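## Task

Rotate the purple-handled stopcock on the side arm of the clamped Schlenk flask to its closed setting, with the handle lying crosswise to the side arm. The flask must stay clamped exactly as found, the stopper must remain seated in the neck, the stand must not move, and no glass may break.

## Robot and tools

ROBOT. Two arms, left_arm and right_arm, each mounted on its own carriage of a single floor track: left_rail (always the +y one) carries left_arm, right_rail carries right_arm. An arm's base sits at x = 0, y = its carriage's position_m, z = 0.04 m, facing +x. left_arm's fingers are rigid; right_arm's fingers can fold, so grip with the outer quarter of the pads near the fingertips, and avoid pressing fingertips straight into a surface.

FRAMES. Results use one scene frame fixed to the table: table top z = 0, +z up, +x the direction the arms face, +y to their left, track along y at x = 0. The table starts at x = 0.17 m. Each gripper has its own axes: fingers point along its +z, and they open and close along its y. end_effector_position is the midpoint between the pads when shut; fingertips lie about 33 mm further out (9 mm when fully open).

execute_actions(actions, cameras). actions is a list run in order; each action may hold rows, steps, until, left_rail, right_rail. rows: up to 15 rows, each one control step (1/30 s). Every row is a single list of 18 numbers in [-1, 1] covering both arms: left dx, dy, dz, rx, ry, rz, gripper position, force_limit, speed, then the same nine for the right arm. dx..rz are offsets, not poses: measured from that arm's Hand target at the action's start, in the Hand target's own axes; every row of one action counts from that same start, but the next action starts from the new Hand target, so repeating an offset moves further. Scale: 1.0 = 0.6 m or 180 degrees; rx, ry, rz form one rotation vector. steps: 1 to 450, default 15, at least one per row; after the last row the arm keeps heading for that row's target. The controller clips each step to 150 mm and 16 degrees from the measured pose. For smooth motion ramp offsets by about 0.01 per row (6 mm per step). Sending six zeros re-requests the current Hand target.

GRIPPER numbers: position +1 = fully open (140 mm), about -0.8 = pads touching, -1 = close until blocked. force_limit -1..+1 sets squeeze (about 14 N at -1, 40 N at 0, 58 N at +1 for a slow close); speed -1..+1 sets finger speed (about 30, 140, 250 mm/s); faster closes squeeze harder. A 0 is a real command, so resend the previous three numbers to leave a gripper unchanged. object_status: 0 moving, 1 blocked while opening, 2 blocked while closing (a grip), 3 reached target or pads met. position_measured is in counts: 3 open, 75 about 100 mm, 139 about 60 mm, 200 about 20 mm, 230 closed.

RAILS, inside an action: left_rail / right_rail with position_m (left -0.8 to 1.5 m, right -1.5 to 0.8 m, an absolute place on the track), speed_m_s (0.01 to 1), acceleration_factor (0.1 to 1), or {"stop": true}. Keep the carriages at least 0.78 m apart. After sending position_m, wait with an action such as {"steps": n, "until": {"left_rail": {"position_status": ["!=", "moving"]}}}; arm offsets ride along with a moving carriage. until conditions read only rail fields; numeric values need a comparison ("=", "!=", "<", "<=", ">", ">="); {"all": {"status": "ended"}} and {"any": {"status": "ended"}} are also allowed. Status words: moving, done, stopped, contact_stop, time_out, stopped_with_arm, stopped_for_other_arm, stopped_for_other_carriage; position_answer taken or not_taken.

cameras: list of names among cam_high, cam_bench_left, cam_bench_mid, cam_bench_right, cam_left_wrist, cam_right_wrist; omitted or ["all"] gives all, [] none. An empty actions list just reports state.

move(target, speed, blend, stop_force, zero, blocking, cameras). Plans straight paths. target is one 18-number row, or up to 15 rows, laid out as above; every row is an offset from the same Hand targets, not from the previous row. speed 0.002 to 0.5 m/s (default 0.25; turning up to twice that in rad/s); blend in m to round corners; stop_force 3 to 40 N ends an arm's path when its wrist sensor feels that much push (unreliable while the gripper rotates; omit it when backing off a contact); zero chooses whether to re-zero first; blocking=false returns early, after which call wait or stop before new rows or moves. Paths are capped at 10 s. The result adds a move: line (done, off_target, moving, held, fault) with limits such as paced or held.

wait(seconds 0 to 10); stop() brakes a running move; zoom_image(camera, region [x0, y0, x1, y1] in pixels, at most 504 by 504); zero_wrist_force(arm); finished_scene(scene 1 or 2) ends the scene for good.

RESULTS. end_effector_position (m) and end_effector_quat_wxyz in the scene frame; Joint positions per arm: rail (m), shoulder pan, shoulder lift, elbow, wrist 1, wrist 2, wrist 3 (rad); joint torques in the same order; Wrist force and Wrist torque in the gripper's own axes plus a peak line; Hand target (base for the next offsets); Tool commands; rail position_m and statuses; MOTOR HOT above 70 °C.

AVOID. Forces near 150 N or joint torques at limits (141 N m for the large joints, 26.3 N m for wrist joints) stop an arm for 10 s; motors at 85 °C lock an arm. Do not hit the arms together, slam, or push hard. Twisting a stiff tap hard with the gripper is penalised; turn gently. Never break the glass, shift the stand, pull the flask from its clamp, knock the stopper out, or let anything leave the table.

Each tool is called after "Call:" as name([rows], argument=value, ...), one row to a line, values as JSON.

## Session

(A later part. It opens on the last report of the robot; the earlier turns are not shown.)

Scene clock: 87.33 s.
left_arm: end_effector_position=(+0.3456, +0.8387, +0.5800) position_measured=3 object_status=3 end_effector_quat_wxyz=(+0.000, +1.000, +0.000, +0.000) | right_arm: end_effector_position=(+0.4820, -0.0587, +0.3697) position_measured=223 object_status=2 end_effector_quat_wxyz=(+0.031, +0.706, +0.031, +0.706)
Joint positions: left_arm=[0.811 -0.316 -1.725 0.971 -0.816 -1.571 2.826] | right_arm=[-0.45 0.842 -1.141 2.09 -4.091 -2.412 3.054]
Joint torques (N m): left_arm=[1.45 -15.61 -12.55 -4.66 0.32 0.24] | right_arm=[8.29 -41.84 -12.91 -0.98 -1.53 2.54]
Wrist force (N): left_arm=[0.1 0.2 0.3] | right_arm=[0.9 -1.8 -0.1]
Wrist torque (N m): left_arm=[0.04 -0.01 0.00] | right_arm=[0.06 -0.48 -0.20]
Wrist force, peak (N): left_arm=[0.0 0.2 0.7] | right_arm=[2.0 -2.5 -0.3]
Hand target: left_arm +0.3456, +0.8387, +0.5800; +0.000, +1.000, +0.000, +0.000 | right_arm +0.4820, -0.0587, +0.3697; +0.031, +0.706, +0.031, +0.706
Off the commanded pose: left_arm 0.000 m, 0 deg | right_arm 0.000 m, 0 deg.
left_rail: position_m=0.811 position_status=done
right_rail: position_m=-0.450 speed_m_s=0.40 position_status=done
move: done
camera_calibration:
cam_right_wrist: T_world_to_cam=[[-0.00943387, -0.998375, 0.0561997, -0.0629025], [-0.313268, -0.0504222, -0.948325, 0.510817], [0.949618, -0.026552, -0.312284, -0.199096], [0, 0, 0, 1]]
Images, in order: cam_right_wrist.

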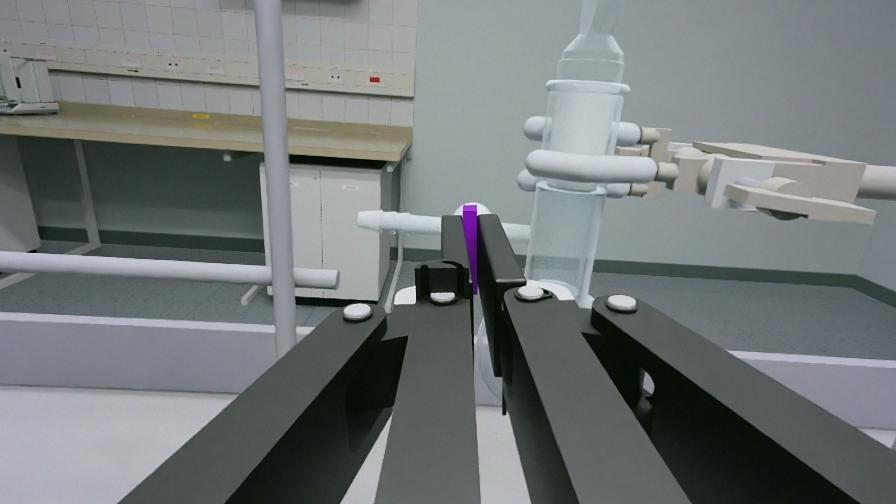

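Call:
move(target=[0,0,0,0,0,0,1.0,1.0,1.0, 0,-0.0002,0,0,0,0.0278,-1.0,-1.0,-1.0], speed=0.04, cameras=["cam_right_wrist", "cam_bench_mid", "cam_high"])

Call:
zoom_image(camera="cam_right_wrist", region=[400, 90, 580, 310])

Call:
zoom_image(camera="cam_bench_mid", region=[350, 220, 510, 350])

Scene clock: 89.93 s.
left_arm: end_effector_position=(+0.3456, +0.8387, +0.5800) position_measured=3 object_status=3 end_effector_quat_wxyz=(+0.000, +1.000, +0.000, +0.000) | right_arm: end_effector_position=(+0.4820, -0.0586, +0.3696) position_measured=223 object_status=2 end_effector_quat_wxyz=(+0.000, +0.707, +0.000, +0.707)
Joint positions: left_arm=[0.811 -0.316 -1.725 0.971 -0.816 -1.571 2.826] | right_arm=[-0.45 0.842 -1.14 2.089 -4.091 -2.413 3.141]
Joint torques (N m): left_arm=[1.99 -15.19 -11.76 -4.47 0.41 0.26] | right_arm=[8.69 -33.5 -22.08 -0.7 -1.63 2.48]
Wrist force (N): left_arm=[-0.1 0.0 0.3] | right_arm=[1.1 -1.6 -0.3]
Wrist torque (N m): left_arm=[0.00 0.02 0.00] | right_arm=[0.03 -0.49 -0.21]
Wrist force, peak (N): left_arm=[-0.1 -0.1 0.7] | right_arm=[1.1 -2.4 -0.3]
Hand target: left_arm +0.3456, +0.8387, +0.5800; +0.000, +1.000, +0.000, +0.000 | right_arm +0.4820, -0.0586, +0.3696; +0.000, +0.707, +0.000, +0.707
Off the commanded pose: left_arm 0.000 m, 0 deg | right_arm 0.000 m, 0 deg.
left_rail: position_m=0.811 position_status=done
right_rail: position_m=-0.450 speed_m_s=0.40 position_status=done
move: done
camera_calibration:
cam_right_wrist: T_world_to_cam=[[-0.00942404, -0.999475, -0.0309866, -0.0306336], [-0.313316, 0.032379, -0.949097, 0.515933], [0.949602, 0.000764292, -0.313457, -0.197057], [0, 0, 0, 1]]
Images, in order: cam_high, cam_bench_mid, cam_right_wrist.

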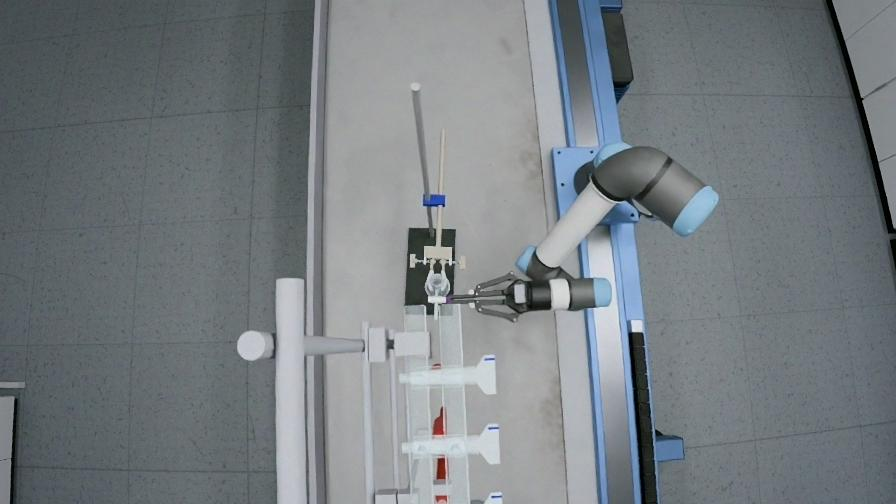

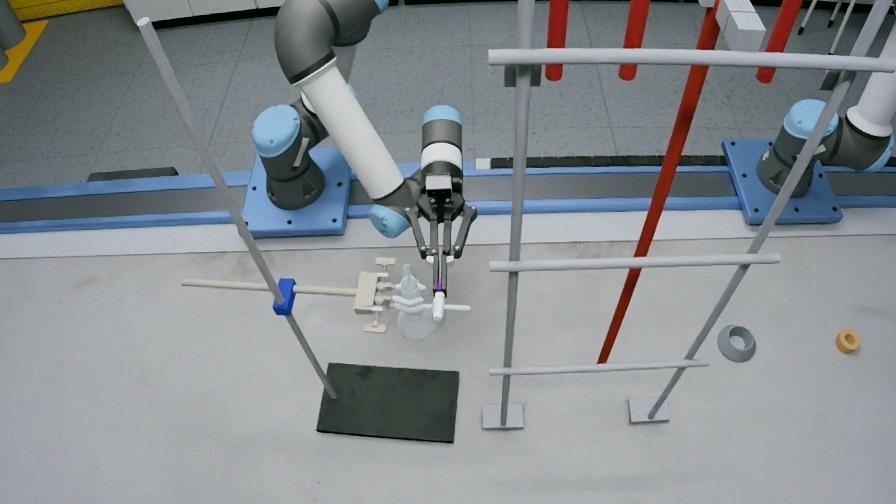

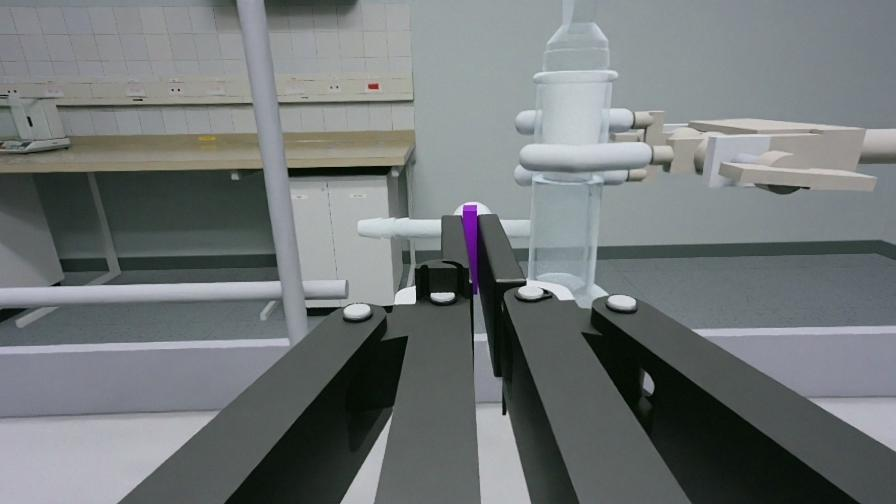

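Scaled by 2.291.

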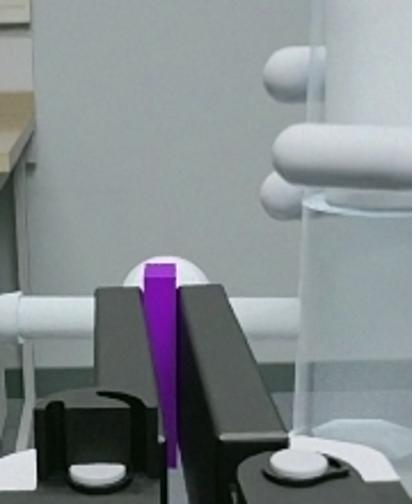

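Scaled by 3.150.

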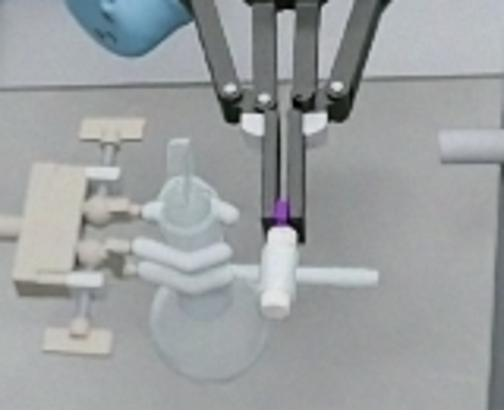

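Call:
execute_actions([
  {"rows": [[0,0,0,0,0,0,1.0,1.0,1.0, 0,0,0,0,0,0,-0.6,-1.0,-1.0]], "steps": 25},
], cameras=["cam_right_wrist"])

Call:
zoom_image(camera="cam_right_wrist", region=[340, 90, 600, 310])

Scene clock: 92.57 s.
left_arm: end_effector_position=(+0.3456, +0.8387, +0.5800) position_measured=3 object_status=3 end_effector_quat_wxyz=(+0.000, +1.000, +0.000, +0.000) | right_arm: end_effector_position=(+0.4820, -0.0586, +0.3696) position_measured=205 object_status=3 end_effector_quat_wxyz=(+0.000, +0.707, +0.000, +0.707)
Joint positions: left_arm=[0.811 -0.316 -1.725 0.971 -0.816 -1.571 2.826] | right_arm=[-0.45 0.842 -1.14 2.089 -4.091 -2.413 3.142]
Joint torques (N m): left_arm=[2.17 -15.24 -12.71 -4.57 0.54 0.29] | right_arm=[8.5 -40.7 -10.99 -0.9 0.4 1.6]
Wrist force (N): left_arm=[-0.4 -0.1 0.4] | right_arm=[1.9 -0.7 0.6]
Wrist torque (N m): left_arm=[-0.01 0.09 0.00] | right_arm=[0.08 -0.50 -0.05]
Wrist force, peak (N): left_arm=[-0.1 0.3 0.6] | right_arm=[2.1 -0.6 1.0]
Hand target: left_arm +0.3456, +0.8387, +0.5800; +0.000, +1.000, +0.000, +0.000 | right_arm +0.4820, -0.0586, +0.3696; +0.000, +0.707, +0.000, +0.707
Off the commanded pose: left_arm 0.000 m, 0 deg | right_arm 0.000 m, 0 deg.
left_rail: position_m=0.811 position_status=done
right_rail: position_m=-0.450 speed_m_s=0.40 position_status=done
camera_calibration:
cam_right_wrist: T_world_to_cam=[[-0.00944234, -0.999466, -0.0312897, -0.0305308], [-0.313294, 0.0326726, -0.949094, 0.515972], [0.949609, 0.000841222, -0.313435, -0.197047], [0, 0, 0, 1]]
Images, in order: cam_right_wrist.

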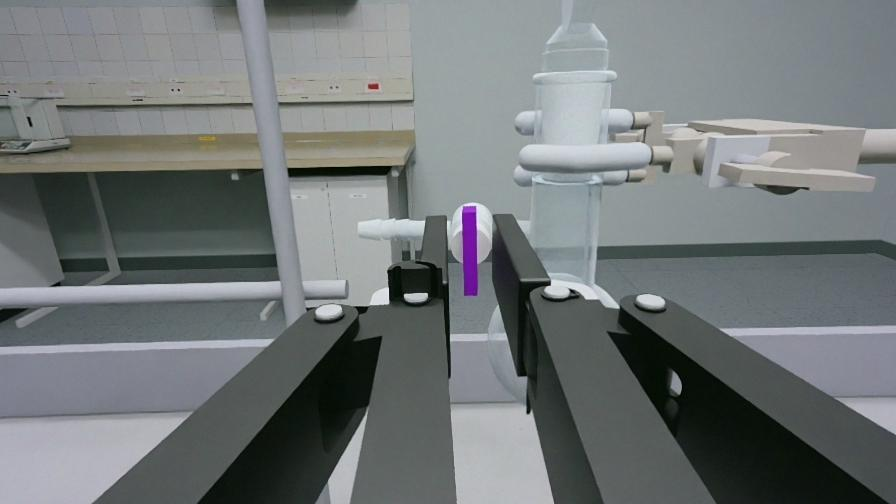

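Scaled by 1.938.

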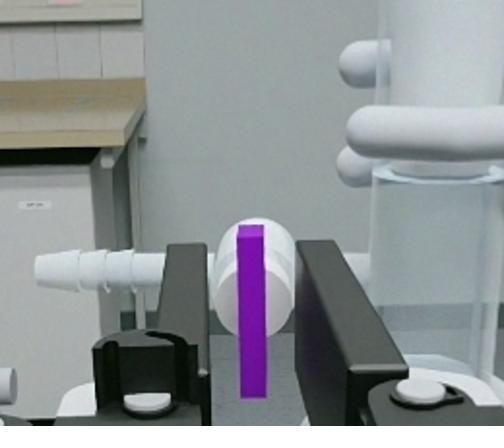

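Call:
move([
  [0,0,0,0,0,0,1.0,1.0,1.0, 0,0,-0.06,0,0,0,-0.6,-1.0,-1.0],
  [0,0,0,0,0,0,1.0,1.0,1.0, 0,0,-0.22,0,0,0,-0.6,-1.0,-1.0],
], speed=[0.06, 0.15], blend=0.01)

Call:
zoom_image(camera="cam_right_wrist", region=[300, 50, 660, 350])

Call:
zoom_image(camera="cam_bench_mid", region=[300, 220, 500, 450])

Scene clock: 95.20 s.
left_arm: end_effector_position=(+0.3456, +0.8387, +0.5800) position_measured=3 object_status=3 end_effector_quat_wxyz=(+0.000, +1.000, +0.000, +0.000) | right_arm: end_effector_position=(+0.3501, -0.0586, +0.3696) position_measured=205 object_status=3 end_effector_quat_wxyz=(+0.000, +0.707, +0.000, +0.707)
Joint positions: left_arm=[0.811 -0.316 -1.725 0.971 -0.816 -1.571 2.826] | right_arm=[-0.45 1.126 -1.197 2.188 -4.133 -2.697 3.142]
Joint torques (N m): left_arm=[2.19 -15.69 -12.12 -4.59 0.54 0.16] | right_arm=[8.96 -37.1 -8.42 -2.14 -1.31 -1.25]
Wrist force (N): left_arm=[0.0 0.1 0.2] | right_arm=[1.7 -0.5 0.7]
Wrist torque (N m): left_arm=[0.02 0.00 0.00] | right_arm=[0.13 -0.48 -0.08]
Wrist force, peak (N): left_arm=[-0.2 0.4 0.5] | right_arm=[2.3 -0.4 1.3]
Hand target: left_arm +0.3456, +0.8387, +0.5800; +0.000, +1.000, +0.000, +0.000 | right_arm +0.3500, -0.0586, +0.3696; +0.000, +0.707, +0.000, +0.707
Off the commanded pose: left_arm 0.000 m, 0 deg | right_arm 0.000 m, 0 deg.
left_rail: position_m=0.811 position_status=done
right_rail: position_m=-0.450 speed_m_s=0.40 position_status=done
move: done
camera_calibration:
cam_left_wrist: T_world_to_cam=[[-0.0265536, -0.998538, -0.0470786, 0.890111], [-0.954746, 0.0113765, 0.297206, 0.163565], [-0.296236, 0.05284, -0.953652, 0.754037], [0, 0, 0, 1]]
cam_right_wrist: T_world_to_cam=[[-0.00941716, -0.999464, -0.0313452, -0.0317692], [-0.313309, 0.0327173, -0.949087, 0.474642], [0.949605, 0.000883011, -0.313449, -0.0717788], [0, 0, 0, 1]]

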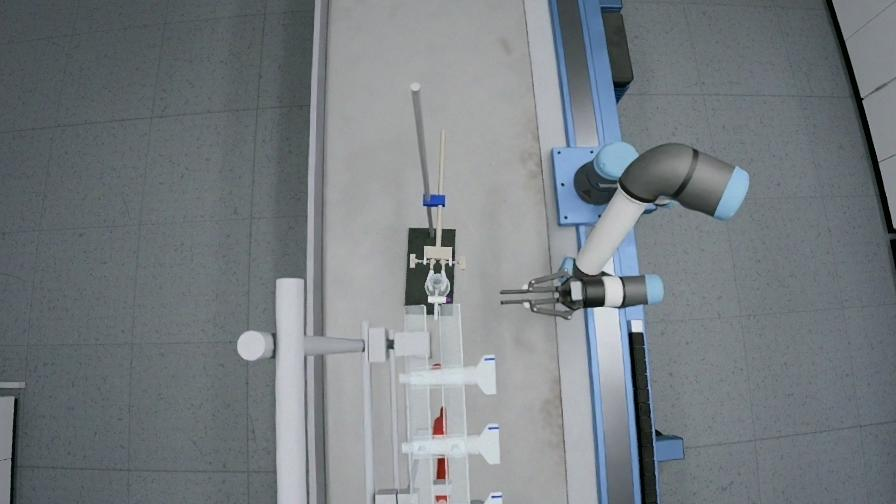

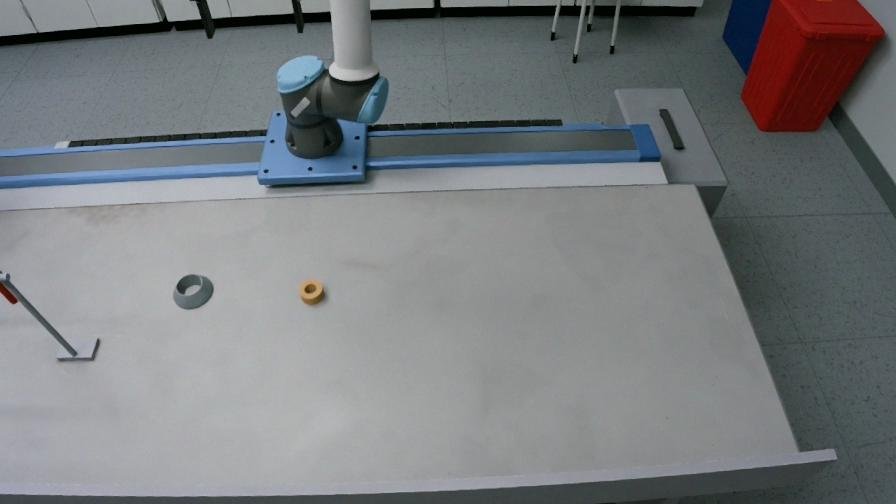

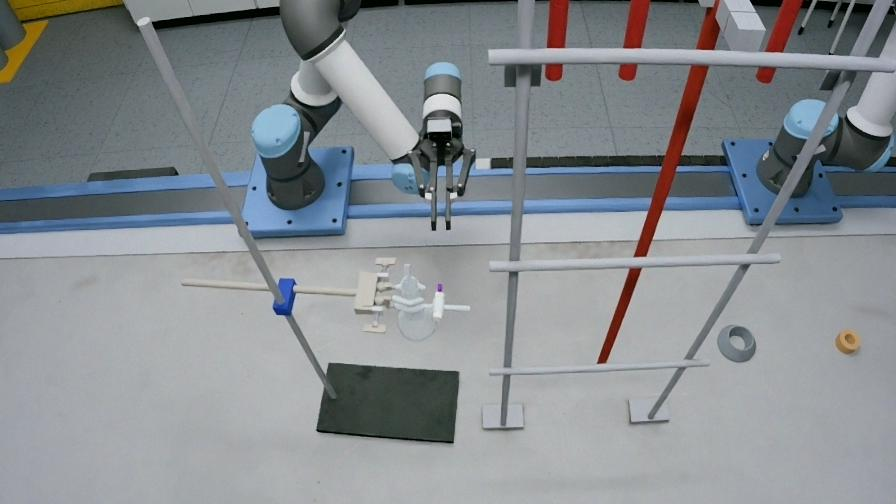

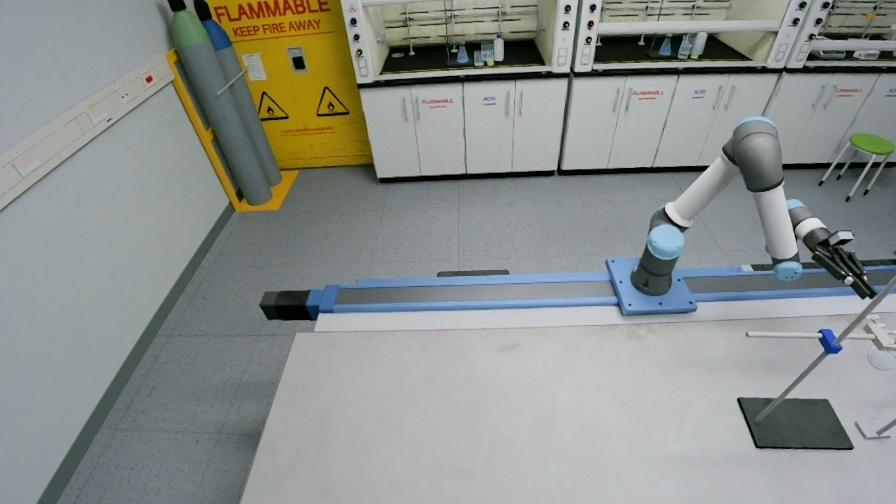

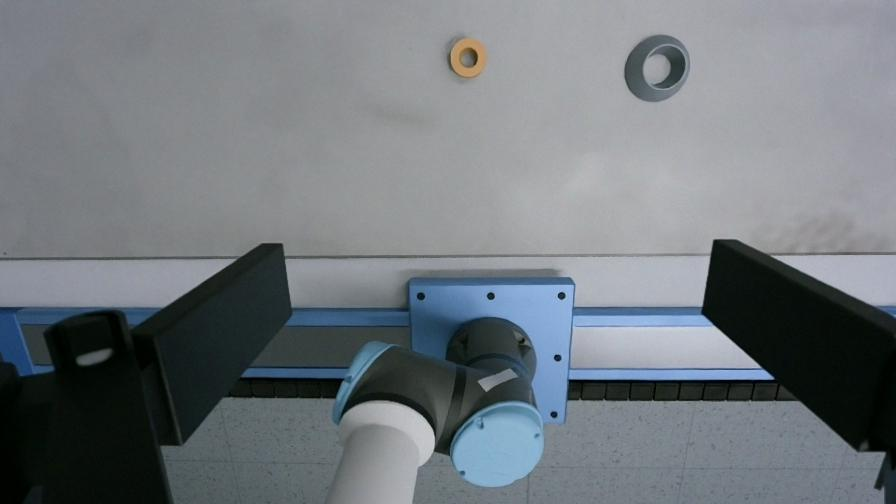

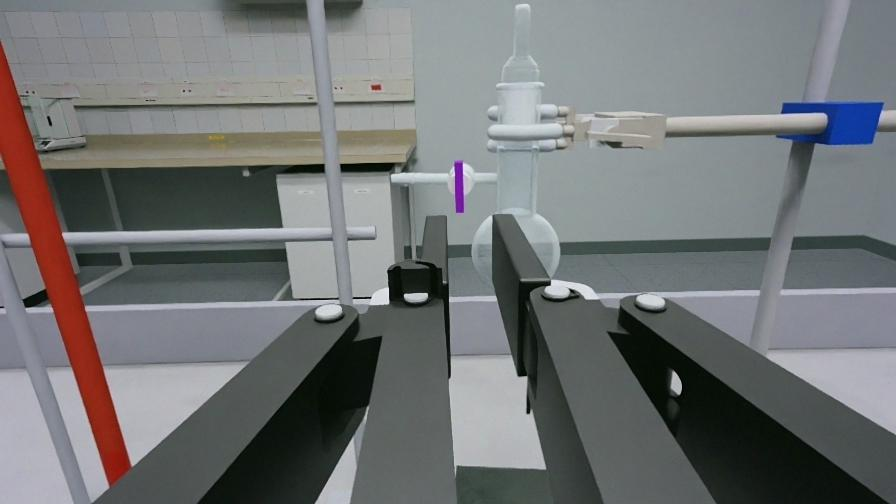

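Scaled by 1.400.

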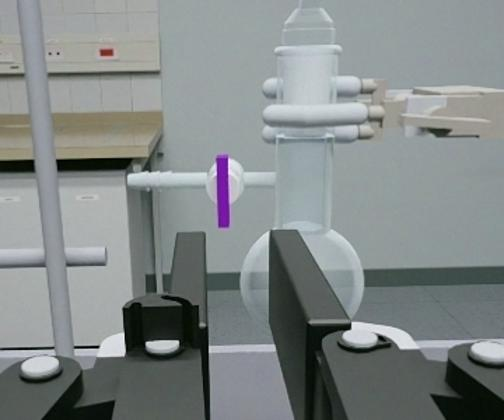

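Scaled by 2.191.

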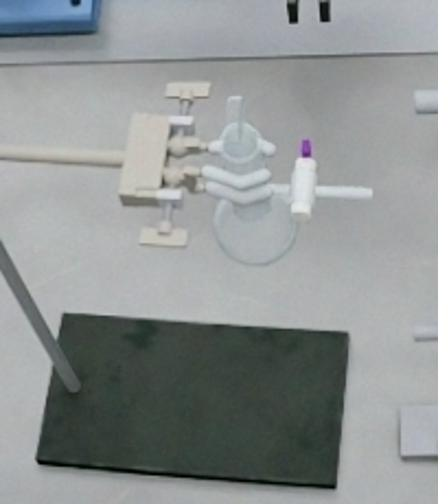

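Call:
finished_scene(scene=1)

The scene is finished: the task was done.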